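## Task

Lot numbers are marked on the shelf edge directly under each shelf spot, and several spots may carry the same number. Bring one cardboard box from a lot 451 spot and one from a lot 434 spot onto the desk so that neither overhangs any desk edge. All remaining cardboard boxes must stay on the shelf they started on. A lot with no box anywhere in the storeroom is simply skipped. The robot toppling or finishing in a tilted state counts as failure.

## Robot and tools

ROBOT. A simulated Hello Robot Stretch 3 with a single arm. Its base has two drive wheels, is 0.33 m long and 0.34 m wide with a rounded back, and pivots about the point between the wheels, 0.05 m behind the front edge. It cannot move sideways. A lift on a vertical mast carries a telescoping arm that reaches out to the robot's right; to shift the gripper along the robot's forward direction you drive the base. With the arm in and the wrist folded, the wrist pokes up to 0.06 m past the right side and a turn sweeps a 0.28 m radius; an unfolded, level wrist reaches beyond that. Loose objects may occasionally get nudged by outside pushes.

FRAMES. Base frame: origin on the floor between the drive wheels, x forward, y left, z up, metres. hand_pose is in this frame, located where the closed fingertips meet; with all wrist joints at 0 its x axis points up, y back toward the mast, z to the rear. Odometry frame is the base frame as it was at scene start; base_odometry only integrates wheel rotation (slip looks like travel), heading in rad, -3.142 to 3.142, positive to the left.

move. One action per call, plus optional cameras (list of head_camera, nav_camera, wrist_camera, or all) and blocking. An action uses base and/or joints, optionally with speeds, pace or contact_limits; or servos alone. base holds exactly one key: translate_m, a relative drive in metres from the current position (positive forward, -3 to 3), or rotate_rad, a relative turn in radians (positive left, -6.4 to 6.4). joints is one object keyed by joint name, each value an absolute target: lift_m 0 to 1.1 m; arm_m 0 to 0.52 m; wrist_yaw_rad -1.345 to 4.42 (0 along the arm, positive toward the front); wrist_pitch_rad -1.57 to 0.451 (0 level, negative tips fingers down); wrist_roll_rad -2.911 to 2.918 (0 fingers side by side); gripper_m -0.089 to 0.179 (bigger is wider; tip gap is about 0.007 m less near closed, 0.025 m less wide open); head_pan_rad -3.953 to 1.73 (0 ahead, positive left, -1.57 along the arm); head_tilt_rad -1.53 to 0.419 (negative down). speeds gives per-key top speeds (up to max); pace is "default" or "max" (translate 0.12/0.30 m/s, rotate 0.76/1.90 rad/s, lift 0.11/0.15, arm 0.14/0.40). The base is capped at 0.10 m/s and 0.63 rad/s unless lift_m<0.30, arm_m<0.03 and wrist_yaw_rad>2.54. contact_limits, only next to its own command: arm_m, translate_m, rotate_rad take an effort percent 1 to 100; lift_m takes {"down": n, "up": n}, 1 to 100, extra force beyond free motion (under about 12 may halt in free air). servos: "reboot" revives switched-off servos. blocking false returns within about 0.5 s while motion continues; a later move overrides only what it names. A move with no action returns state, images and the scene number. Unknown keys make a call invalid; out-of-range values are refused, and a refusal or an uncommanded stop cancels the rest of that reply's move, wait and finished_scene calls in the scene. Actions end after 14 s at most (time_out).

wait: seconds 0 to 10; returns state, early if running moves settle. stop: brakes your running motions; braked ones report stopped and keep holding. zoom_image: camera plus region [x0, y0, x1, y1] in that camera's latest image pixels, at most 504 by 504. finished_scene: scene number (1 or 2); irreversible, and the goal must hold without the robot.

RESULTS. The move line reads done or the worst status; base_status and joint_status per motion: moving, done, off_target (resting short, maybe still pushing), stopped, contact_stop (that joint goes slack), time_out, torque_fault (joint limp until reboot). on_its_own lists uncommanded behaviour; its "held at" is a target, not a reading. motor_effort in percent, positive toward higher values, bracket = peak of last action; positive wheel effort pushes forward. lidar_m: 12 sectors of 30 degrees, first straight ahead, counterclockwise (4th left, 7th behind, 10th right), metres from the base origin at 0.17 m height; "-" means nothing or closer than 0.15 m; sees legs not tabletops. wrist_depth_mm and head_depth_mm: 7x7 median depths from top left (45 to 1000 and 280 to 4000 mm). base_tilt in degrees (forward, right positive, about 4 degrees bias). turned_by_wheels vs turned_by_imu: trust the IMU when they disagree by over 0.15 rad. pictures names image order.

CAMERAS. head_camera and nav_camera ride the head. head_camera images arrive rotated: turn a quarter clockwise to view upright; nav_camera needs a quarter counterclockwise. Calibration lines give K, distortion and T_world_to_cam mapping base frame to camera, with small errors.

CAUTIONS. Before folding (wrist_yaw_rad 3.0) or unfolding, set lift_m 0.32 to 0.95, wrist_pitch_rad -0.4, roll near 0; folded, lift can go to 0.25. With yaw below -0.4 keep pitch at -0.5 or lower. To grip, command gripper_m under the object's width; release at 0.05 above it or fully open. Readings do not confirm a hold. Wrist, head and base (without a limit) do not stop on contact. Pushing an unyielding object with the gripper above about 0.45 m, or driving while hooked on something, can tip the robot; back off if tilt appears. Use a low lift down limit when lowering onto surfaces. Avoid drops, releasing moving items, slams and hard hits.

Each tool is called after ">>>" in YAML: its name, and indented under it one key for each argument.

## Session

>>> move:

>>> move:
  joints: {"head_pan_rad":-0.8,"head_tilt_rad":-0.35}
  cameras: ["head_camera","nav_camera"]

>>> move:
  joints: {"head_pan_rad":-1.57,"head_tilt_rad":-0.35}
  cameras: ["head_camera","nav_camera"]

>>> move:
  joints: {"head_pan_rad":-2.6,"head_tilt_rad":-0.35}
  cameras: ["head_camera","nav_camera"]

>>> move:
  joints: {"head_pan_rad":-3.6,"head_tilt_rad":-0.35}
  cameras: ["head_camera","nav_camera"]

>>> move:
  joints: {"head_pan_rad":1.4,"head_tilt_rad":-0.35}
  cameras: ["head_camera","nav_camera"]

>>> move:
  joints: {"head_pan_rad":0.5,"head_tilt_rad":-0.35}
  cameras: ["head_camera","nav_camera"]

Scene clock: 0.00 s.
base_odometry: x=+0.000 y=+0.000 heading=+0.000
turned_by_wheels: +0.000
turned_by_imu: +0.000
base_tilt: forward=-0.3 right=-1.3
lidar_m: 0.73 0.73 0.85 1.53 2.66 1.26 1.01 1.11 1.82 1.63 1.40 0.83
head_depth_mm: 802 792 784 776 768 761 757 / 774 765 758 751 744 737 730 / 748 740 734 728 721 715 708 / 724 715 710 705 699 694 687 / 702 695 689 684 679 672 667 / 681 673 667 664 658 652 648 / 661 655 652 644 640 634 631
base_status: not commanded
joint_positions: lift_m=+0.374 arm_m=+0.001 wrist_yaw_rad=+3.009 wrist_pitch_rad=-0.462 wrist_roll_rad=+0.000 gripper_m=+0.037 head_pan_rad=+0.000 head_tilt_rad=-0.003
joint_status: not commanded
measured_speeds: all 0
motor_effort: left_wheel=-0.4 right_wheel=+0.1 lift_m=+22.4 arm_m=-2.9 wrist_yaw_rad=-1.0 wrist_pitch_rad=+1.9 wrist_roll_rad=-0.1 gripper_m=+0.3 head_pan_rad=+1.2 head_tilt_rad=+6.7
hand_pose: x=+0.0076 y=+0.0712 z=+0.3774 quat_wxyz=(+0.207, +0.697, +0.116, +0.676) (m; base frame)
wrist_depth_mm: - 138 - - - 859 - / - 151 - - - 975 - / - 167 922 - - 937 - / 840 775 203 821 806 791 762 / 698 671 212 657 648 671 666 / 590 599 126 579 128 582 578 / 522 546 287 355 507 509 509
pictures: head_camera (sideways), nav_camera (sideways), wrist_camera
camera_calibration:
head_camera: T_world_to_cam=[[0.049258, -0.0462949, -0.997713, 1.31416], [0.0559933, 0.997482, -0.0435198, 0.0560066], [0.997215, -0.0537216, 0.0517262, -0.117899], [0, 0, 0, 1]] pos_world=[0.0497012, -0.00136013, 1.31969]
nav_camera: T_world_to_cam=[[-0.0233498, 0.0170467, 0.999582, -1.25828], [0.00969844, -0.999804, 0.017277, 0.0275711], [0.99968, 0.0100978, 0.0231799, -0.0831342], [0, 0, 0, 1]] pos_world=[0.0534596, 0.0498547, 1.25921]
wrist_camera: T_world_to_cam=[[0.994963, -0.0965217, -0.0270514, 0.016197], [-0.0806635, -0.610724, -0.787724, 0.37395], [0.0595115, 0.785938, -0.615434, 0.342021], [0, 0, 0, 1]] pos_world=[-0.00630544, -0.0388635, 0.505499]

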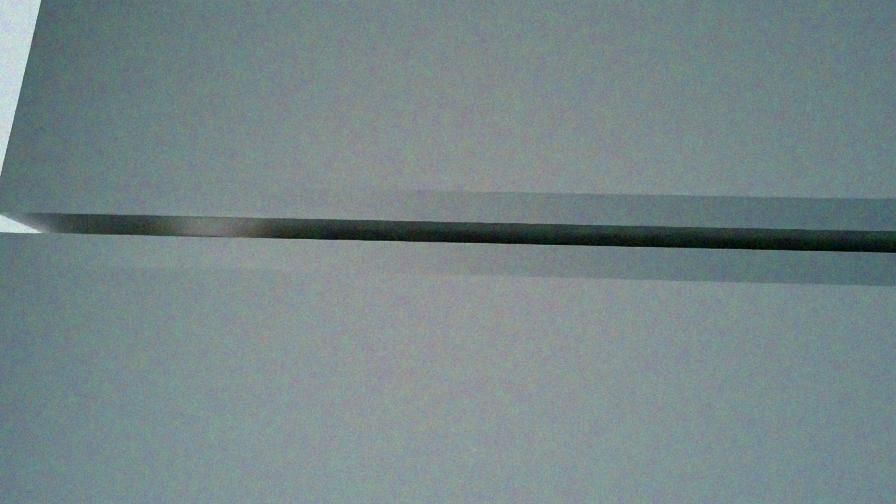

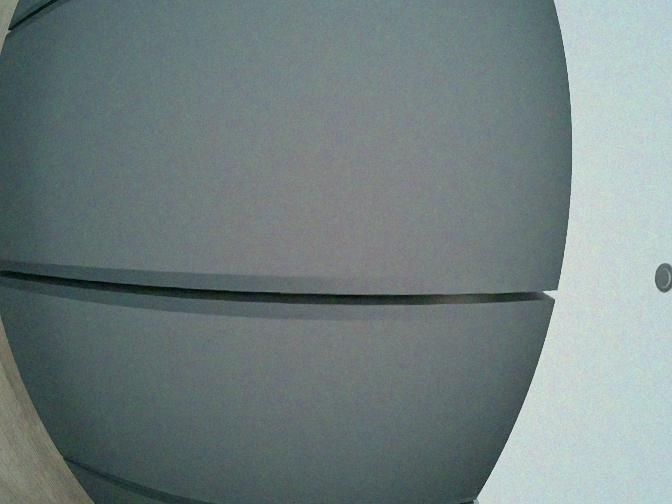

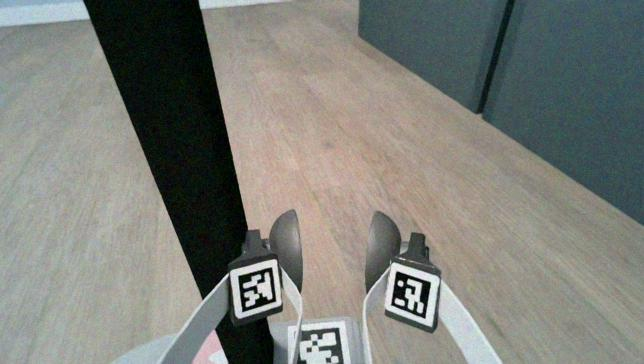

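Scene clock: 1.00 s.
move: done
base_odometry: x=+0.000 y=+0.000 heading=+0.000
turned_by_wheels: +0.000
turned_by_imu: +0.000
base_tilt: forward=-0.2 right=-1.2
lidar_m: 0.72 0.73 0.85 1.53 2.66 1.26 1.01 1.12 1.81 1.62 1.39 0.83
head_depth_mm: 1711 1806 1881 1982 1932 1804 1489 / 1678 1843 1971 2068 2146 1833 1472 / 1468 1570 1694 1803 1956 1890 1474 / 1254 1337 1421 1544 1666 1739 1462 / 1062 1115 1183 1261 1357 1457 1433 / 916 962 1007 1065 1128 1198 1276 / 812 845 884 923 969 1021 1079
base_status: not commanded
joint_positions: lift_m=+0.374 arm_m=+0.001 wrist_yaw_rad=+3.009 wrist_pitch_rad=-0.462 wrist_roll_rad=+0.000 gripper_m=+0.037 head_pan_rad=-0.820 head_tilt_rad=-0.353
joint_status: all done
measured_speeds: all 0
motor_effort: left_wheel=+0.0(0.7) right_wheel=+0.1(1.1) lift_m=+23.7(23.8) arm_m=-4.5(5.1) wrist_yaw_rad=+0.7(1.1) wrist_pitch_rad=+1.9(2.0) wrist_roll_rad=-0.1(0.3) gripper_m=+0.4(0.8) head_pan_rad=+0.8(5.2) head_tilt_rad=-3.2(8.6)
hand_pose: x=+0.0076 y=+0.0712 z=+0.3774 quat_wxyz=(+0.207, +0.697, +0.116, +0.676) (m; base frame)
wrist_depth_mm: - 139 - - - 861 - / - 150 - - - 977 - / - 167 903 - - 963 - / 845 768 203 818 812 784 762 / 701 673 212 664 654 672 667 / 595 594 126 573 129 581 578 / 527 543 287 354 499 512 510
pictures: head_camera (sideways), nav_camera (sideways)
camera_calibration:
head_camera: T_world_to_cam=[[-0.235428, 0.184682, -0.954184, 1.25869], [0.755314, 0.652606, -0.0600485, 0.0731741], [0.611616, -0.734845, -0.293134, 0.333373], [0, 0, 0, 1]] pos_world=[0.0371654, -0.035234, 1.30314]
nav_camera: T_world_to_cam=[[0.231134, -0.222943, 0.947034, -1.1909], [-0.72102, -0.692795, 0.0128806, 0.037801], [0.653229, -0.685808, -0.320874, 0.366855], [0, 0, 0, 1]] pos_world=[0.0628718, 0.0122781, 1.24505]

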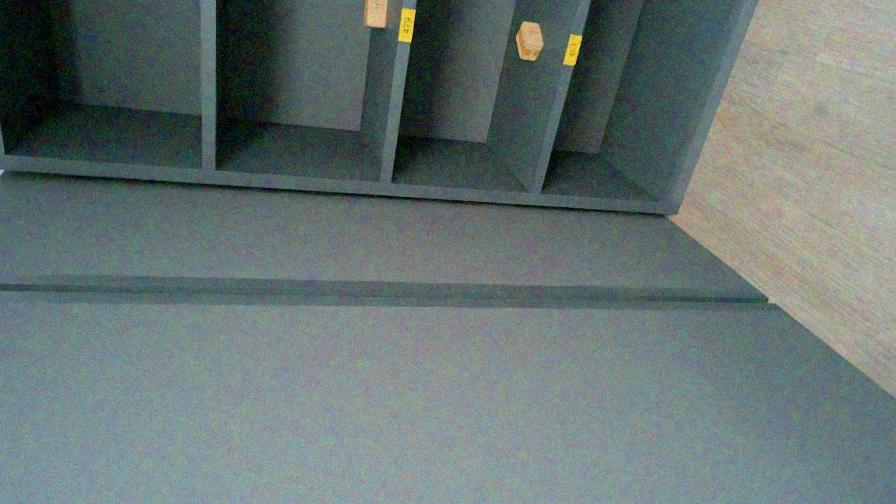

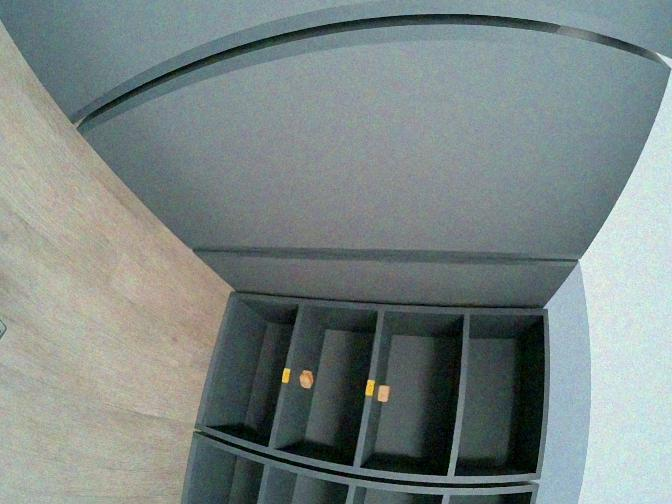

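Scene clock: 1.97 s.
move: done
base_odometry: x=+0.000 y=+0.000 heading=+0.000
turned_by_wheels: +0.000
turned_by_imu: +0.000
base_tilt: forward=-0.3 right=-1.3
lidar_m: 0.73 0.73 0.85 1.53 2.66 1.25 1.01 1.11 1.81 1.63 1.39 0.83
head_depth_mm: 1671 1760 1850 2380 2373 1924 1477 / 1857 2018 2099 2201 2152 1900 1490 / 1850 1990 2083 2235 2341 1905 1466 / 1827 1922 2033 2166 2211 1871 1469 / 1419 1503 1589 1681 1797 1822 1455 / 1709 1780 1886 1997 2089 1810 1451 / 1687 1770 1856 1958 2072 1763 1439
base_status: not commanded
joint_positions: lift_m=+0.374 arm_m=+0.001 wrist_yaw_rad=+3.009 wrist_pitch_rad=-0.462 wrist_roll_rad=+0.000 gripper_m=+0.037 head_pan_rad=-1.596 head_tilt_rad=-0.353
joint_status: all done
measured_speeds: all 0
motor_effort: left_wheel=-0.5(1.0) right_wheel=+0.7(1.2) lift_m=+23.7(24.0) arm_m=-6.4(6.5) wrist_yaw_rad=-1.0(2.1) wrist_pitch_rad=+1.9(2.1) wrist_roll_rad=-0.2(0.3) gripper_m=+0.4(0.8) head_pan_rad=+2.0(5.0) head_tilt_rad=-1.1(5.6)
hand_pose: x=+0.0076 y=+0.0712 z=+0.3774 quat_wxyz=(+0.207, +0.697, +0.116, +0.676) (m; base frame)
wrist_depth_mm: - 139 - - - 856 - / - 151 - - - 981 - / - 167 924 - - 933 - / 848 764 203 803 805 806 764 / 704 678 211 659 658 670 672 / 602 601 126 578 129 585 573 / 527 537 286 354 506 518 507
pictures: head_camera (sideways), nav_camera (sideways)
camera_calibration:
head_camera: T_world_to_cam=[[-0.0387107, 0.296683, -0.954191, 1.25751], [0.996198, -0.0631235, -0.0600416, 0.0717004], [-0.0780452, -0.952888, -0.293111, 0.337523], [0, 0, 0, 1]] pos_world=[0.00359331, -0.0469345, 1.30314]
nav_camera: T_world_to_cam=[[0.00884378, -0.320995, 0.947039, -1.18956], [-0.999862, 0.0104705, 0.012886, 0.0394865], [-0.0140523, -0.947023, -0.320859, 0.370871], [0, 0, 0, 1]] pos_world=[0.0552129, -0.0310339, 1.24505]

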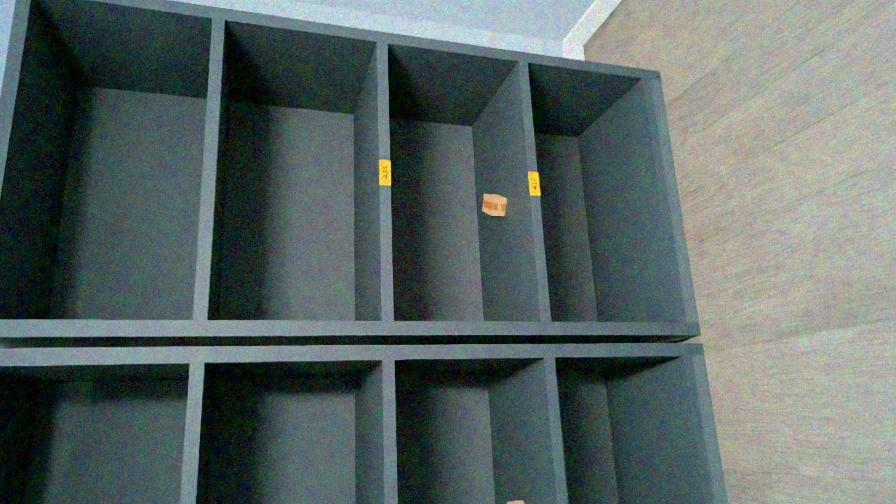

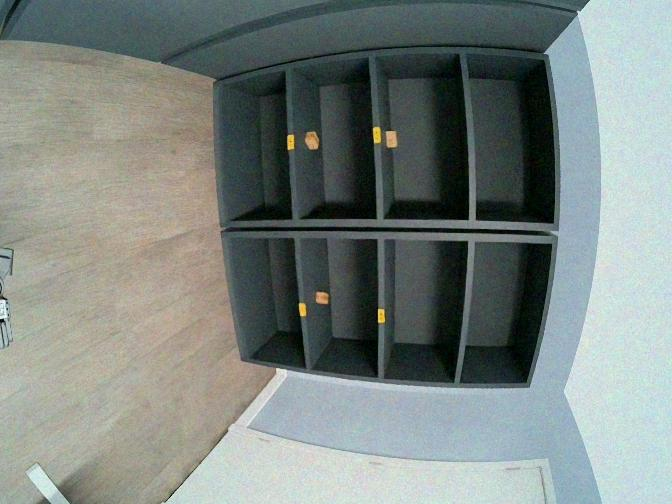

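Scene clock: 3.03 s.
move: done
base_odometry: x=+0.000 y=+0.000 heading=+0.000
turned_by_wheels: +0.000
turned_by_imu: +0.000
base_tilt: forward=-0.3 right=-1.1
lidar_m: 0.72 0.72 0.85 1.53 2.67 1.26 1.01 1.11 1.81 1.63 1.39 0.83
head_depth_mm: 1290 1345 1410 1495 1217 904 1493 / 1318 1388 1461 1540 1211 937 1437 / 1352 1412 1493 1583 1274 970 1476 / 1377 1450 1537 1627 1728 1798 1471 / 1403 1481 1555 1664 1771 1830 1470 / 1440 1534 1629 1717 1847 1845 1446 / 1490 1576 1657 1777 1921 1838 1453
base_status: not commanded
joint_positions: lift_m=+0.374 arm_m=+0.001 wrist_yaw_rad=+3.009 wrist_pitch_rad=-0.462 wrist_roll_rad=+0.000 gripper_m=+0.037 head_pan_rad=-2.633 head_tilt_rad=-0.353
joint_status: all done
measured_speeds: all 0
motor_effort: left_wheel=-0.3(0.7) right_wheel=+0.6(1.0) lift_m=+23.3(24.0) arm_m=-8.1(8.2) wrist_yaw_rad=-1.4(1.4) wrist_pitch_rad=+1.9(2.0) wrist_roll_rad=+0.1(0.3) gripper_m=+0.5(0.8) head_pan_rad=+3.3(5.4) head_tilt_rad=+2.0(3.1)
hand_pose: x=+0.0076 y=+0.0712 z=+0.3774 quat_wxyz=(+0.207, +0.697, +0.116, +0.676) (m; base frame)
wrist_depth_mm: - 139 - - - 870 - / - 150 - - - 977 - / - 167 928 - - 934 - / 842 769 204 804 802 798 757 / 703 672 211 661 657 676 667 / 605 600 126 570 129 586 577 / 532 532 288 354 503 512 508
pictures: head_camera (sideways), nav_camera (sideways)
camera_calibration:
head_camera: T_world_to_cam=[[0.235657, 0.184375, -0.954187, 1.25584], [0.452879, -0.889548, -0.0600366, 0.0749813], [-0.859864, -0.417983, -0.293127, 0.342293], [0, 0, 0, 1]] pos_world=[-0.0355786, -0.0217725, 1.30314]
nav_camera: T_world_to_cam=[[-0.271773, -0.171063, 0.947036, -1.18784], [-0.500048, 0.865901, 0.0129077, 0.036417], [-0.822248, -0.470056, -0.320869, 0.37584], [0, 0, 0, 1]] pos_world=[0.00442166, -0.0580628, 1.24505]

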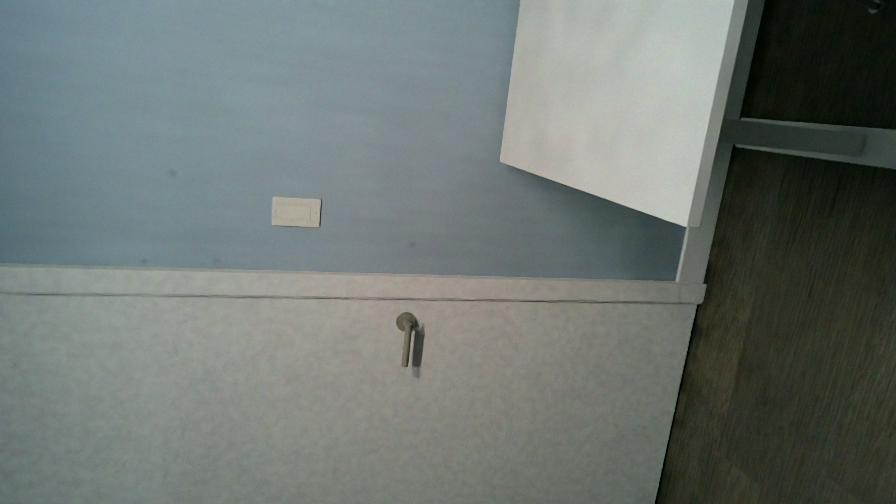

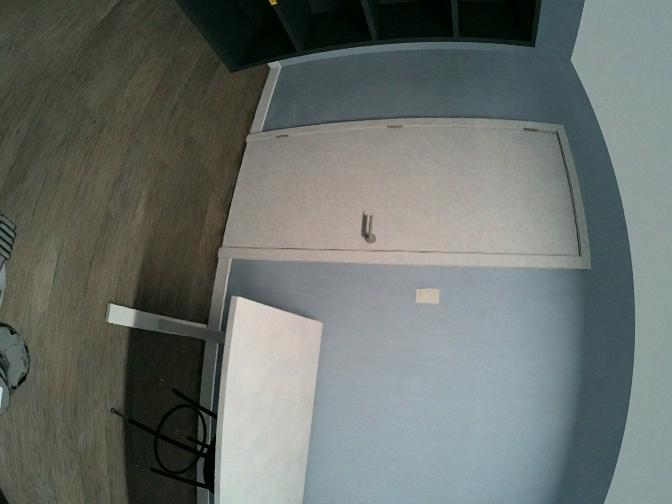

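Scene clock: 4.10 s.
move: done
base_odometry: x=+0.000 y=+0.000 heading=+0.000
turned_by_wheels: +0.000
turned_by_imu: +0.000
base_tilt: forward=-0.2 right=-1.4
lidar_m: 0.73 0.73 0.85 1.53 2.67 1.26 1.01 1.12 1.81 1.62 1.39 0.83
head_depth_mm: 2436 2569 2745 2835 2712 1905 1488 / 2209 2362 2534 2760 2501 1900 1474 / 1976 2110 2266 2323 2242 1833 1470 / 1808 1911 2019 1971 1336 1871 1459 / 1652 1743 1849 1860 1240 1868 1457 / 1529 1596 1689 1737 1163 1659 1406 / 1413 1477 1559 1613 1155 1643 1446
base_status: not commanded
joint_positions: lift_m=+0.374 arm_m=+0.001 wrist_yaw_rad=+3.009 wrist_pitch_rad=-0.462 wrist_roll_rad=+0.000 gripper_m=+0.037 head_pan_rad=-3.633 head_tilt_rad=-0.353
joint_status: all done
measured_speeds: all 0
motor_effort: left_wheel=-0.1(0.8) right_wheel=+1.1(1.1) lift_m=+23.3(24.3) arm_m=-9.8(10.1) wrist_yaw_rad=+0.0(1.5) wrist_pitch_rad=+2.0(2.0) wrist_roll_rad=+0.0(0.3) gripper_m=+0.6(0.9) head_pan_rad=+3.3(6.1) head_tilt_rad=+3.7(5.1)
hand_pose: x=+0.0076 y=+0.0712 z=+0.3774 quat_wxyz=(+0.207, +0.697, +0.116, +0.676) (m; base frame)
wrist_depth_mm: - 139 - - - 862 - / - 150 - - - 955 - / - 167 911 - - 932 - / 832 759 203 805 798 808 769 / 693 678 212 659 655 675 670 / 599 596 126 574 128 584 575 / 526 541 289 350 500 512 512
pictures: head_camera (sideways), nav_camera (sideways)
camera_calibration:
head_camera: T_world_to_cam=[[0.282418, -0.0987726, -0.954193, 1.25556], [-0.504164, -0.861518, -0.060041, 0.0808761], [-0.816124, 0.498026, -0.293106, 0.341986], [0, 0, 0, 1]] pos_world=[-0.0347156, 0.0233733, 1.30314]
nav_camera: T_world_to_cam=[[-0.290728, 0.136367, 0.947038, -1.18772], [0.45876, 0.888467, 0.0129001, 0.0306094], [-0.839653, 0.438213, -0.320861, 0.375958], [0, 0, 0, 1]] pos_world=[-0.0436705, -0.0299802, 1.24505]

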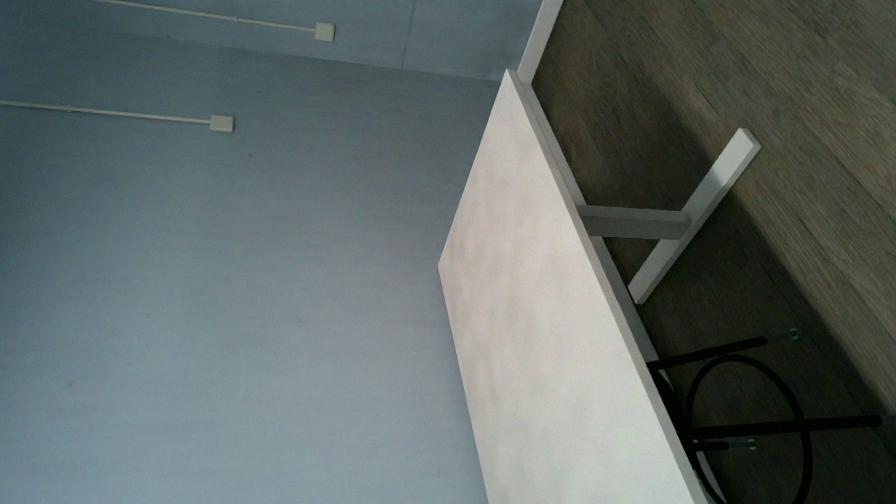

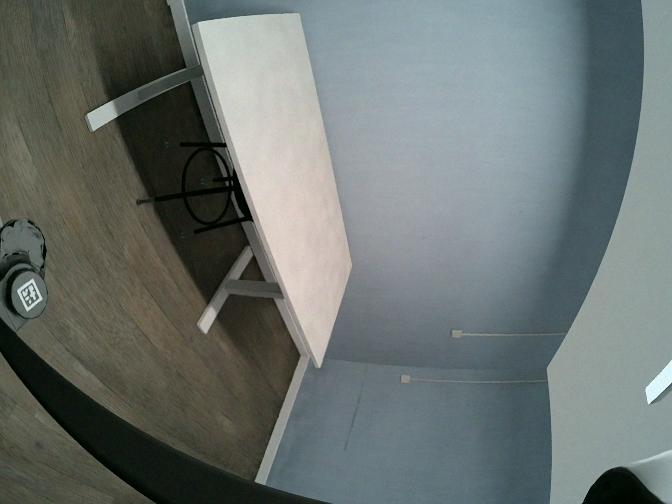

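Scene clock: 7.70 s.
move: done
base_odometry: x=+0.000 y=+0.000 heading=+0.000
turned_by_wheels: +0.000
turned_by_imu: +0.000
base_tilt: forward=-0.5 right=-1.2
lidar_m: 0.73 0.73 0.85 1.53 2.66 1.26 1.01 1.11 1.82 1.63 1.39 0.83
head_depth_mm: 921 935 960 981 1019 1035 1064 / 1062 1091 1122 1152 1188 1226 1263 / 1260 1302 1352 1400 1448 1497 1429 / 2423 2530 1708 1783 1854 1788 1474 / 2390 2496 2657 2796 2582 1870 1457 / 2295 2386 2512 2655 2578 1867 1459 / 2181 2277 2409 2535 2569 1830 1452
base_status: not commanded
joint_positions: lift_m=+0.374 arm_m=+0.001 wrist_yaw_rad=+3.009 wrist_pitch_rad=-0.462 wrist_roll_rad=+0.000 gripper_m=+0.037 head_pan_rad=+1.408 head_tilt_rad=-0.350
joint_status: all done
measured_speeds: translate_m=+0.000 rotate_rad=+0.000 lift_m=+0.000 arm_m=+0.000 wrist_yaw_rad=+0.000 wrist_pitch_rad=+0.000 wrist_roll_rad=+0.000 head_pan_rad=-0.024 head_tilt_rad=+0.000
motor_effort: left_wheel=+0.0(0.8) right_wheel=+0.6(1.1) lift_m=+24.0(24.8) arm_m=-12.0(13.4) wrist_yaw_rad=+0.4(1.6) wrist_pitch_rad=+2.0(2.1) wrist_roll_rad=-0.1(0.3) gripper_m=+0.4(1.1) head_pan_rad=-3.5(7.3) head_tilt_rad=+5.5(9.1)
hand_pose: x=+0.0076 y=+0.0712 z=+0.3774 quat_wxyz=(+0.207, +0.697, +0.116, +0.676) (m; base frame)
wrist_depth_mm: - 139 - - - 851 - / - 151 - - - 974 - / - 167 924 - - 924 - / 838 769 203 811 802 805 756 / 695 672 211 668 662 675 666 / 599 608 126 568 128 587 572 / 528 537 287 355 502 512 511
pictures: head_camera (sideways), nav_camera (sideways)
camera_calibration:
head_camera: T_world_to_cam=[[-0.0017352, -0.296515, -0.955027, 1.25845], [-0.97822, 0.198734, -0.0599251, 0.0835621], [0.207565, 0.934122, -0.290402, 0.33225], [0, 0, 0, 1]] pos_world=[0.0149626, 0.0461816, 1.30335]
nav_camera: T_world_to_cam=[[0.0346321, 0.316543, 0.947946, -1.19091], [0.989067, -0.1469, 0.0129192, 0.0272917], [0.143343, 0.937134, -0.318169, 0.366459], [0, 0, 0, 1]] pos_world=[-0.0382787, 0.0375628, 1.24517]

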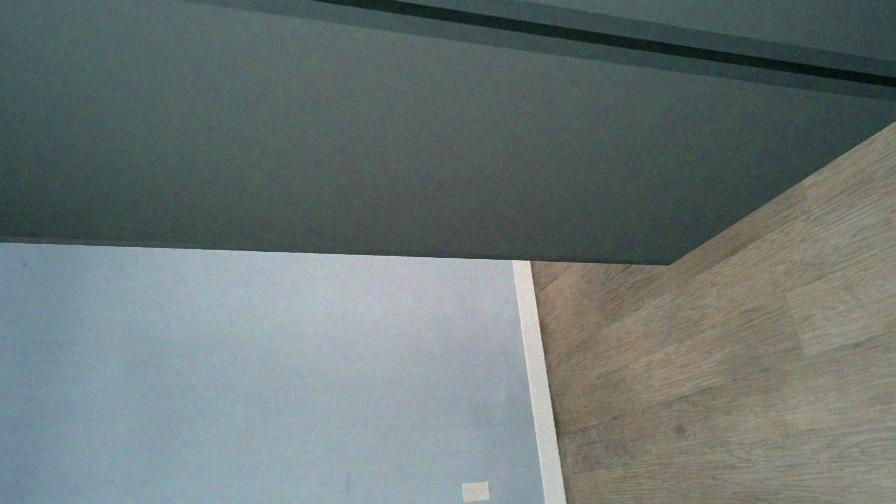

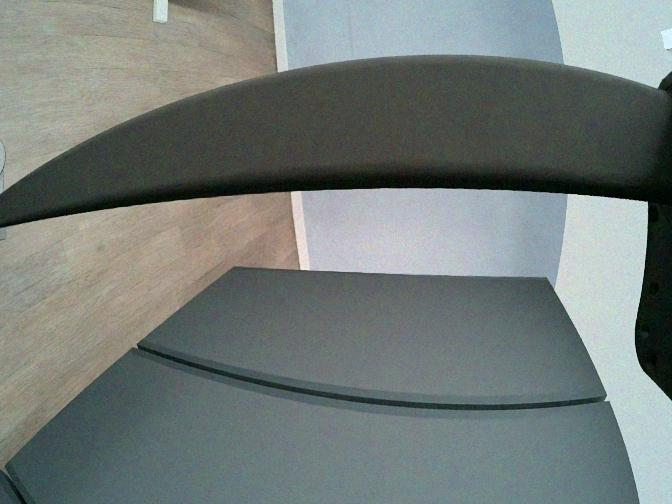

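Scene clock: 8.73 s.
move: done
base_odometry: x=+0.000 y=+0.000 heading=+0.000
turned_by_wheels: +0.000
turned_by_imu: +0.000
base_tilt: forward=-0.4 right=-1.1
lidar_m: 0.72 0.72 0.85 1.53 2.67 1.25 1.01 1.11 1.81 1.63 1.39 0.83
head_depth_mm: 570 600 630 669 706 752 802 / 584 614 648 684 726 775 829 / 596 629 665 705 748 798 857 / 612 645 683 723 768 823 884 / 627 662 700 744 793 851 913 / 643 677 719 765 819 876 947 / 657 697 741 788 846 914 982
base_status: not commanded
joint_positions: lift_m=+0.374 arm_m=+0.001 wrist_yaw_rad=+3.009 wrist_pitch_rad=-0.462 wrist_roll_rad=+0.000 gripper_m=+0.037 head_pan_rad=+0.477 head_tilt_rad=-0.350
joint_status: all done
measured_speeds: all 0
motor_effort: left_wheel=-0.5(0.7) right_wheel=+0.3(0.9) lift_m=+24.4(24.7) arm_m=-12.9(13.8) wrist_yaw_rad=+0.2(1.8) wrist_pitch_rad=+2.0(2.0) wrist_roll_rad=-0.1(0.2) gripper_m=+0.4(1.1) head_pan_rad=+0.9(4.8) head_tilt_rad=+4.8(8.0)
hand_pose: x=+0.0076 y=+0.0712 z=+0.3774 quat_wxyz=(+0.207, +0.697, +0.116, +0.676) (m; base frame)
wrist_depth_mm: - 138 - - - 846 - / - 151 - - - 987 - / - 167 923 - - 935 - / 821 772 204 819 803 796 756 / 693 672 210 658 656 670 673 / 601 599 126 571 129 583 576 / 529 539 288 355 502 511 507
pictures: head_camera (sideways), nav_camera (sideways)
camera_calibration:
head_camera: T_world_to_cam=[[-0.238854, -0.175527, -0.95506, 1.25993], [-0.424396, 0.903493, -0.0599105, 0.0801753], [0.873405, 0.391014, -0.290296, 0.328069], [0, 0, 0, 1]] pos_world=[0.048428, 0.0204335, 1.30335]
nav_camera: T_world_to_cam=[[0.274479, 0.161061, 0.948009, -1.19245], [0.472448, -0.881264, 0.012933, 0.0304921], [0.837529, 0.444335, -0.317981, 0.362005], [0, 0, 0, 1]] pos_world=[0.00970575, 0.0580772, 1.24517]

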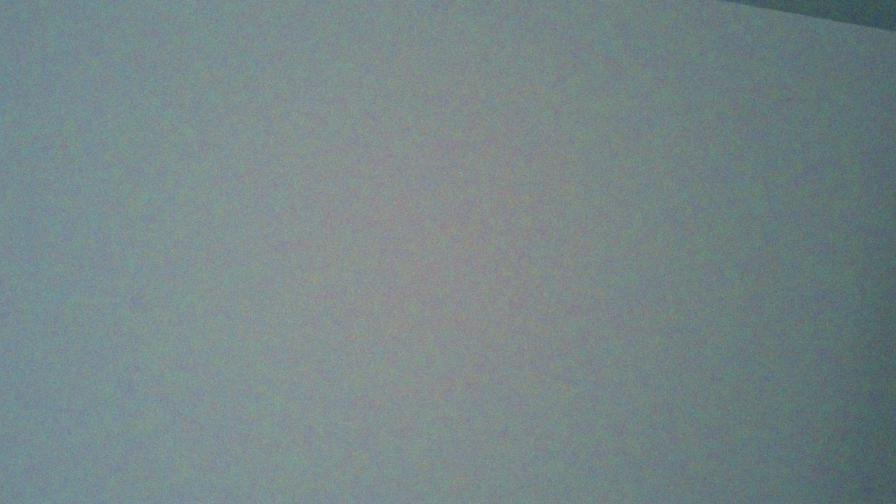

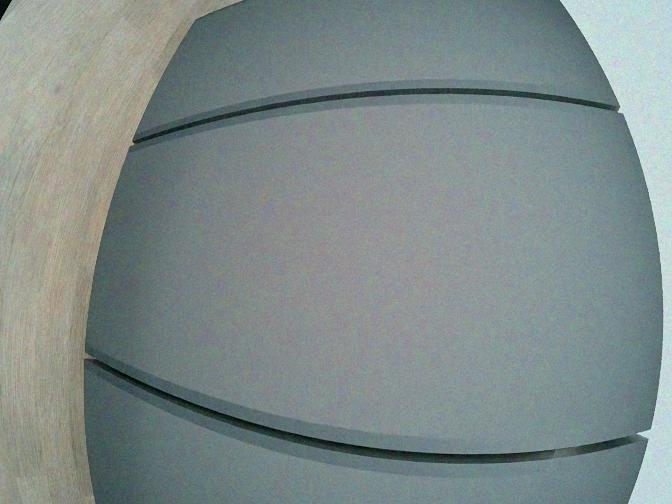

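>>> move:
  joints: {"head_pan_rad":-1.1,"head_tilt_rad":-0.35}
  cameras: ["head_camera"]

>>> zoom_image:
  camera: "head_camera"
  region: [340, 120, 620, 260]

>>> zoom_image:
  camera: "head_camera"
  region: [340, 364, 620, 504]

>>> move:
  joints: {"head_pan_rad":-1.65,"head_tilt_rad":-0.35}
  cameras: ["head_camera"]

>>> zoom_image:
  camera: "head_camera"
  region: [340, 120, 580, 240]

Scene clock: 28.10 s.
move: done
base_odometry: x=+0.000 y=+0.000 heading=+0.000
turned_by_wheels: +0.000
turned_by_imu: +0.000
base_tilt: forward=-0.3 right=-1.2
lidar_m: 0.72 0.73 0.85 1.53 2.66 1.25 1.01 1.11 1.81 1.63 1.39 0.83
head_depth_mm: 1479 1428 1495 1605 1831 1777 1480 / 1741 1818 1923 2029 1813 1787 1485 / 1767 1851 1949 2059 2126 1840 1476 / 1798 1882 1979 2103 2224 1866 1471 / 1733 1894 1999 2131 2107 1861 1471 / 1499 1553 1628 1730 1826 1792 1462 / 1267 1307 1352 1398 1446 1500 1418
base_status: not commanded
joint_positions: lift_m=+0.374 arm_m=+0.001 wrist_yaw_rad=+3.009 wrist_pitch_rad=-0.462 wrist_roll_rad=+0.000 gripper_m=+0.037 head_pan_rad=-1.135 head_tilt_rad=-0.350
joint_status: all done
measured_speeds: all 0
motor_effort: left_wheel=-0.1(0.8) right_wheel=-0.2(0.8) lift_m=+25.1(25.7) arm_m=-12.6(13.3) wrist_yaw_rad=-0.7(1.4) wrist_pitch_rad=+2.0(2.0) wrist_roll_rad=+0.0(0.3) gripper_m=+0.5(1.0) head_pan_rad=+3.1(4.8) head_tilt_rad=+4.5(7.4)
hand_pose: x=+0.0076 y=+0.0712 z=+0.3774 quat_wxyz=(+0.207, +0.697, +0.116, +0.676) (m; base frame)
wrist_depth_mm: - 138 - - - 858 - / - 150 - - - 982 - / - 167 908 - - 939 - / 835 768 203 812 798 794 758 / 691 670 212 654 661 677 656 / 601 595 126 569 128 579 576 / 525 535 289 354 496 515 508
pictures: head_camera (sideways)
camera_calibration:
head_camera: T_world_to_cam=[[-0.165497, 0.245915, -0.955058, 1.25949], [0.92029, 0.386621, -0.0599224, 0.0719946], [0.35451, -0.888848, -0.290298, 0.331198], [0, 0, 0, 1]] pos_world=[0.0247733, -0.0431779, 1.30335]

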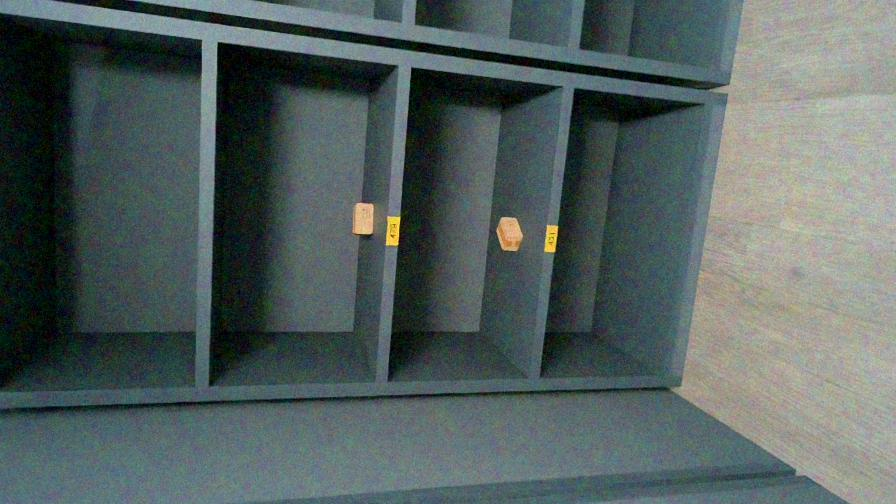

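Scaled by 1.800 from the camera's 896x504 image, which has a finer 1280x720 frame.

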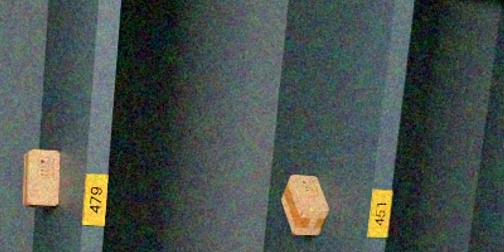

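Scaled by 1.800 from the camera's 896x504 image, which has a finer 1280x720 frame.

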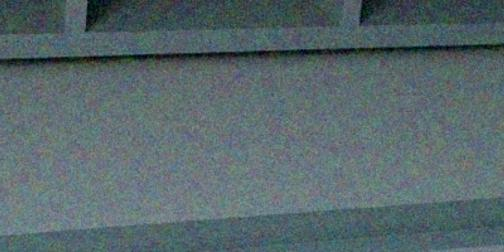

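Scene clock: 28.97 s.
move: done
base_odometry: x=+0.000 y=+0.000 heading=+0.000
turned_by_wheels: +0.000
turned_by_imu: +0.000
base_tilt: forward=-0.2 right=-1.3
lidar_m: 0.72 0.72 0.85 1.53 2.66 1.26 1.01 1.11 1.81 1.63 1.39 0.83
head_depth_mm: 2071 2152 2239 2284 2336 1928 1494 / 1755 1857 1898 2052 2204 1912 1491 / 1859 2042 2154 2266 2283 1878 1470 / 1867 1981 2082 2205 2239 1875 1469 / 1810 1898 2004 2134 2223 1875 1461 / 1372 1471 1644 1650 1762 1795 1453 / 1669 1765 1873 1957 2063 1773 1451
base_status: not commanded
joint_positions: lift_m=+0.374 arm_m=+0.001 wrist_yaw_rad=+3.009 wrist_pitch_rad=-0.462 wrist_roll_rad=+0.000 gripper_m=+0.037 head_pan_rad=-1.674 head_tilt_rad=-0.350
joint_status: all done
measured_speeds: all 0
motor_effort: left_wheel=-0.3(0.8) right_wheel=+0.2(1.2) lift_m=+25.1(25.6) arm_m=-13.3(13.7) wrist_yaw_rad=-1.1(1.7) wrist_pitch_rad=+1.8(2.1) wrist_roll_rad=+0.1(0.3) gripper_m=+0.1(1.0) head_pan_rad=+1.4(4.8) head_tilt_rad=+4.4(7.3)
hand_pose: x=+0.0076 y=+0.0712 z=+0.3774 quat_wxyz=(+0.207, +0.697, +0.116, +0.676) (m; base frame)
wrist_depth_mm: - 139 - - - 865 - / - 150 - - - 972 - / - 167 925 - - 927 - / 835 764 203 799 802 790 770 / 700 672 211 660 655 663 665 / 600 595 126 577 128 578 577 / 528 537 288 353 501 516 507
pictures: head_camera (sideways)
camera_calibration:
head_camera: T_world_to_cam=[[-0.0157232, 0.295996, -0.95506, 1.25856], [0.988214, -0.140859, -0.0599246, 0.0715943], [-0.152266, -0.944746, -0.290293, 0.334347], [0, 0, 0, 1]] pos_world=[-0.000052197, -0.0465707, 1.30335]

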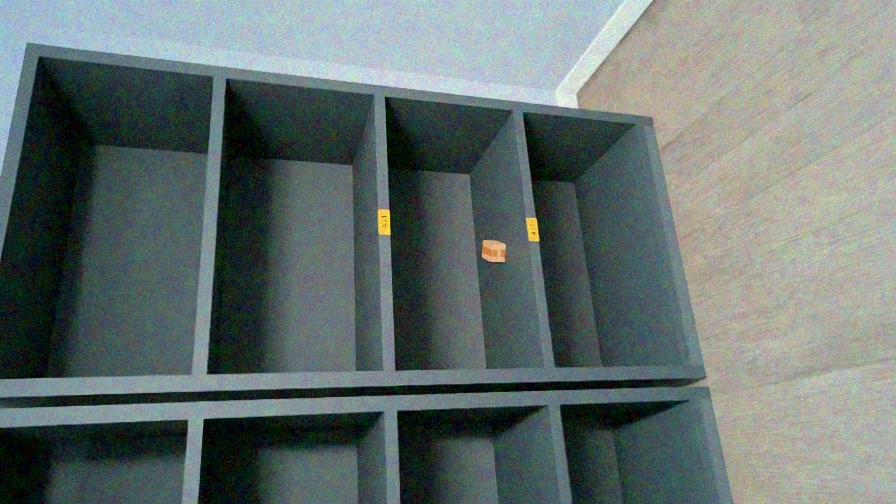

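Scaled by 2.100 from the camera's 896x504 image, which has a finer 1280x720 frame.

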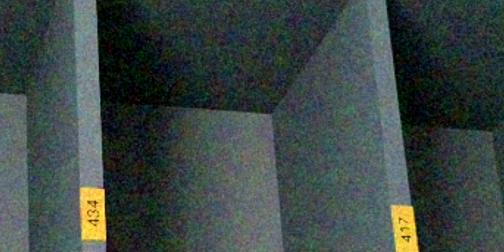

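>>> zoom_image:
  camera: "head_camera"
  region: [370, 205, 398, 240]

>>> zoom_image:
  camera: "head_camera"
  region: [518, 212, 546, 247]

>>> move:
  joints: {"head_pan_rad":-1.1,"head_tilt_rad":-0.35}
  cameras: ["head_camera"]

>>> zoom_image:
  camera: "head_camera"
  region: [536, 215, 566, 260]

Scaled by 14.400 from the camera's 896x504 image, which has a finer 1280x720 frame.

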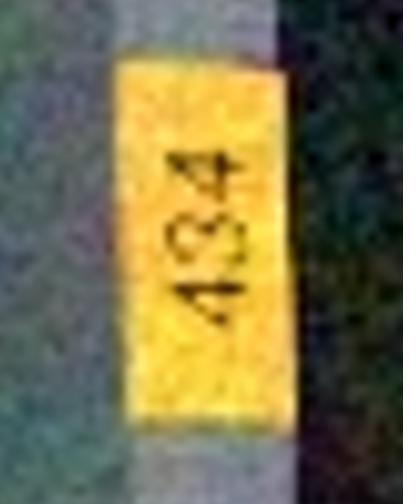

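Scaled by 14.400 from the camera's 896x504 image, which has a finer 1280x720 frame.

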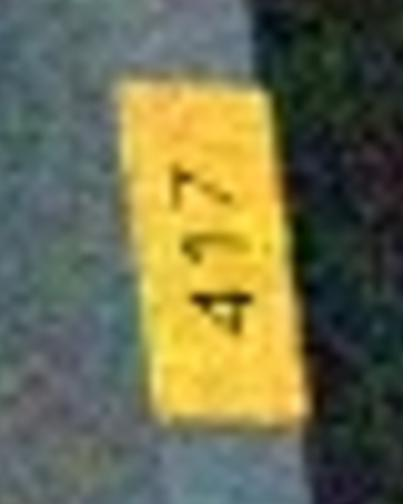

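Scene clock: 41.40 s.
move: done
base_odometry: x=+0.000 y=+0.000 heading=+0.000
turned_by_wheels: +0.000
turned_by_imu: +0.000
base_tilt: forward=-0.3 right=-1.1
lidar_m: 0.72 0.73 0.85 1.53 2.66 1.26 1.01 1.11 1.82 1.62 1.39 0.83
head_depth_mm: 1694 1759 1825 1594 1686 1746 1498 / 1726 1807 1910 2026 2139 1813 1486 / 1768 1854 1955 2074 2123 1843 1472 / 1811 1909 2022 2125 2224 1861 1460 / 1587 1673 1781 1947 1956 1857 1454 / 1401 1461 1532 1603 1680 1722 1458 / 1146 1188 1225 1285 1326 1389 1373
base_status: not commanded
joint_positions: lift_m=+0.374 arm_m=+0.001 wrist_yaw_rad=+3.009 wrist_pitch_rad=-0.462 wrist_roll_rad=+0.000 gripper_m=+0.037 head_pan_rad=-1.083 head_tilt_rad=-0.350
joint_status: all done
measured_speeds: all 0
motor_effort: left_wheel=-0.1(0.6) right_wheel=+0.5(0.9) lift_m=+25.6(26.3) arm_m=-12.6(13.3) wrist_yaw_rad=+0.4(1.5) wrist_pitch_rad=+1.9(2.0) wrist_roll_rad=+0.0(0.2) gripper_m=+0.4(0.9) head_pan_rad=+0.6(4.5) head_tilt_rad=+4.1(7.6)
hand_pose: x=+0.0076 y=+0.0712 z=+0.3774 quat_wxyz=(+0.207, +0.697, +0.116, +0.676) (m; base frame)
wrist_depth_mm: - 139 - - - 850 - / - 150 - - - 973 - / - 167 918 - - 956 - / 828 769 203 825 818 800 770 / 705 682 212 663 655 674 673 / 600 599 126 573 129 575 575 / 527 539 288 354 501 513 507
pictures: head_camera (sideways)
camera_calibration:
head_camera: T_world_to_cam=[[-0.178081, 0.236974, -0.955055, 1.25955], [0.898945, 0.43394, -0.0599462, 0.0721809], [0.400231, -0.869217, -0.290303, 0.330973], [0, 0, 0, 1]] pos_world=[0.0269484, -0.0421149, 1.30335]

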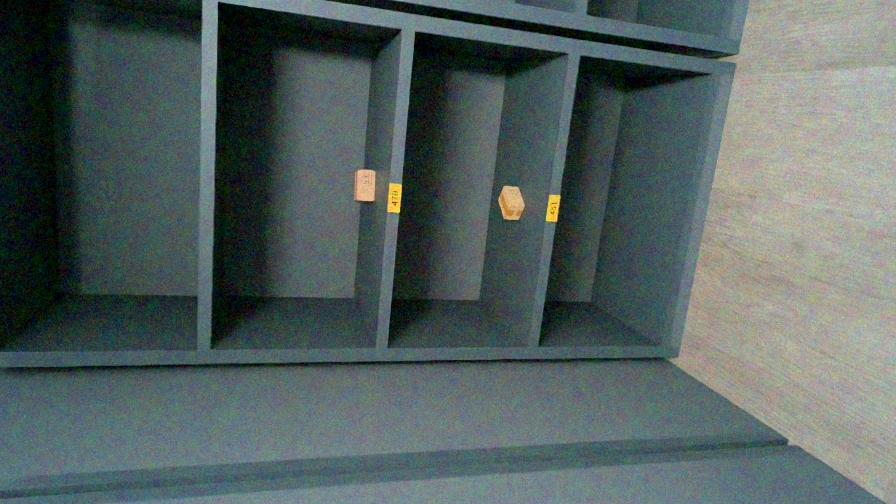

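Scaled by 11.200 from the camera's 896x504 image, which has a finer 1280x720 frame.

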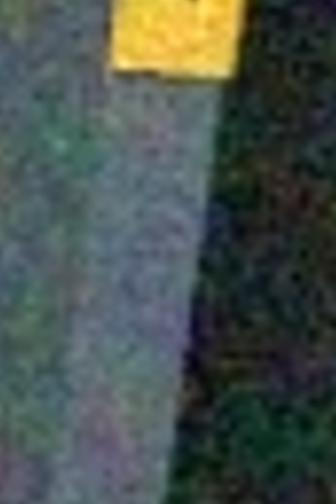

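>>> move:
  base: {"rotate_rad":-1.134}
  joints: {"lift_m":0.28}

>>> move:
  base: {"translate_m":1.037}
  pace: "max"

>>> move:
  base: {"rotate_rad":1.387}
  joints: {"head_pan_rad":-1.57,"head_tilt_rad":-0.75}
  cameras: ["head_camera"]

Scene clock: 121.27 s.
move: done
base_odometry: x=+0.000 y=+0.000 heading=-1.134
turned_by_wheels: -1.134
turned_by_imu: -1.114
base_tilt: forward=-0.4 right=-1.0
lidar_m: 1.59 0.87 0.73 0.72 0.82 1.35 2.66 1.26 1.01 1.11 1.74 1.63
head_depth_mm: 1373 1412 1484 1531 1611 1696 1487 / 1465 1528 1589 1669 1743 1794 1477 / 1571 1639 1725 1806 1900 1892 1482 / 1685 1784 1866 1978 2080 1889 1467 / 1859 1966 2084 2235 2312 1870 1461 / 2036 2154 2292 2466 2493 1864 1455 / 1659 1739 1848 1951 2068 1838 1451
base_status: done
joint_positions: lift_m=+0.280 arm_m=+0.001 wrist_yaw_rad=+3.009 wrist_pitch_rad=-0.462 wrist_roll_rad=+0.000 gripper_m=+0.037 head_pan_rad=-1.100 head_tilt_rad=-0.350
joint_status: all done
measured_speeds: all 0
motor_effort: left_wheel=+8.4(12.2) right_wheel=-10.0(13.0) lift_m=+23.7(26.0) arm_m=-12.6(13.4) wrist_yaw_rad=-0.1(1.7) wrist_pitch_rad=+2.1(2.1) wrist_roll_rad=-0.1(0.3) gripper_m=+0.1(1.0) head_pan_rad=-2.4(3.7) head_tilt_rad=+3.4(4.2)
hand_pose: x=+0.0076 y=+0.0711 z=+0.2829 quat_wxyz=(+0.207, +0.697, +0.116, +0.676) (m; base frame)
wrist_depth_mm: - 139 - - - - - / - 151 162 - - - - / 832 167 209 775 756 771 744 / 685 626 203 662 652 647 650 / 566 562 213 535 536 549 544 / 485 297 126 284 129 472 474 / 262 267 247 259 399 415 416
pictures: none

Scene clock: 126.07 s.
move: done
base_odometry: x=+0.439 y=-0.939 heading=-1.133
turned_by_wheels: +0.000
turned_by_imu: +0.000
base_tilt: forward=-0.4 right=-1.2
lidar_m: 0.97 0.60 0.51 0.51 0.57 0.95 3.64 1.65 1.76 1.47 0.73 0.73
head_depth_mm: 1557 1640 1703 1784 1862 1868 1487 / 1258 1301 1391 1493 1941 1822 1478 / 1338 1387 1481 1517 1563 1658 1482 / 1403 1441 1570 1329 1551 1271 1380 / 1266 1116 1413 1061 1506 1113 1375 / 1133 715 1265 816 798 857 916 / 586 615 647 689 731 793 836
base_status: done
joint_positions: lift_m=+0.280 arm_m=+0.001 wrist_yaw_rad=+3.009 wrist_pitch_rad=-0.462 wrist_roll_rad=+0.000 gripper_m=+0.037 head_pan_rad=-1.100 head_tilt_rad=-0.350
joint_status: not commanded
measured_speeds: all 0
motor_effort: left_wheel=+6.8(16.0) right_wheel=+0.8(10.6) lift_m=+27.2(27.3) arm_m=-12.2(13.6) wrist_yaw_rad=+1.0(1.5) wrist_pitch_rad=+2.0(2.1) wrist_roll_rad=+0.0(0.4) gripper_m=+0.3(1.0) head_pan_rad=-2.6(3.5) head_tilt_rad=+2.5(3.8)
hand_pose: x=+0.0076 y=+0.0711 z=+0.2828 quat_wxyz=(+0.208, +0.697, +0.116, +0.676) (m; base frame)
wrist_depth_mm: - 138 - - - 485 466 / - 151 162 - - 539 - / - 167 175 - - 590 - / 680 627 203 643 630 617 619 / 572 563 211 537 534 547 546 / 492 300 126 286 128 472 469 / 262 267 247 257 401 416 414
pictures: none

Scene clock: 129.17 s.
move: done
base_odometry: x=+0.439 y=-0.939 heading=+0.253
turned_by_wheels: +1.387
turned_by_imu: +1.365
base_tilt: forward=-0.4 right=-1.2
lidar_m: 0.51 0.53 0.73 2.12 1.83 1.65 1.76 1.46 0.73 1.06 0.70 0.52
head_depth_mm: 875 933 699 1089 982 1162 1162 / 877 930 692 1187 1009 1279 1157 / 877 920 684 1178 1001 1258 1149 / 873 803 677 1166 985 1254 1141 / 883 888 699 1155 987 1247 1143 / 882 876 695 1151 977 1241 1139 / 885 862 685 1134 1001 1232 1134
base_status: done
joint_positions: lift_m=+0.280 arm_m=+0.001 wrist_yaw_rad=+3.009 wrist_pitch_rad=-0.462 wrist_roll_rad=+0.000 gripper_m=+0.037 head_pan_rad=-1.571 head_tilt_rad=-0.752
joint_status: all done
measured_speeds: all 0
motor_effort: left_wheel=-8.4(13.0) right_wheel=+8.8(12.4) lift_m=+29.4(29.5) arm_m=-12.8(13.6) wrist_yaw_rad=-0.7(1.9) wrist_pitch_rad=+1.9(2.1) wrist_roll_rad=+0.0(0.3) gripper_m=-0.2(1.1) head_pan_rad=+3.3(4.5) head_tilt_rad=+2.1(9.5)
hand_pose: x=+0.0076 y=+0.0711 z=+0.2828 quat_wxyz=(+0.208, +0.697, +0.116, +0.676) (m; base frame)
wrist_depth_mm: - 139 - - - - - / - 151 - - - 989 - / 831 167 745 811 803 771 - / 684 622 204 651 644 649 620 / 564 562 212 534 531 550 542 / 491 298 126 285 129 471 466 / 262 267 247 256 404 415 417
pictures: head_camera (sideways)
camera_calibration:
head_camera: T_world_to_cam=[[-0.0461747, 0.643523, -0.764033, 1.00962], [0.997482, -0.0115082, -0.0699764, 0.0846415], [-0.053824, -0.765341, -0.641371, 0.790527], [0, 0, 0, 1]] pos_world=[0.00473994, -0.0437183, 1.28433]

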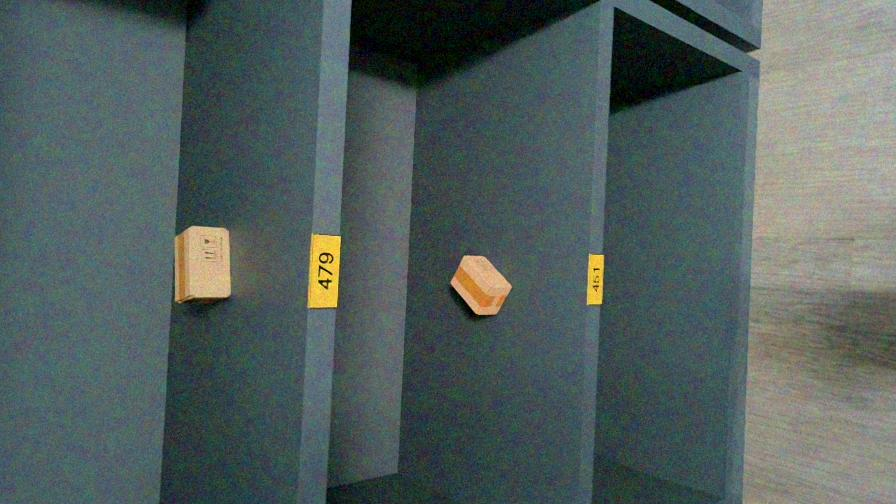

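>>> zoom_image:
  camera: "head_camera"
  region: [430, 235, 530, 335]

Scaled by 5.040 from the camera's 896x504 image, which has a finer 1280x720 frame.

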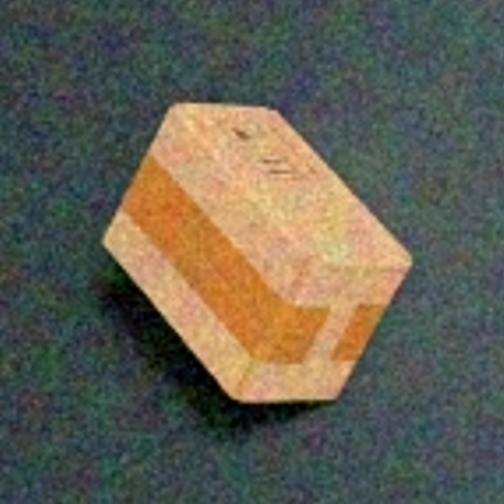

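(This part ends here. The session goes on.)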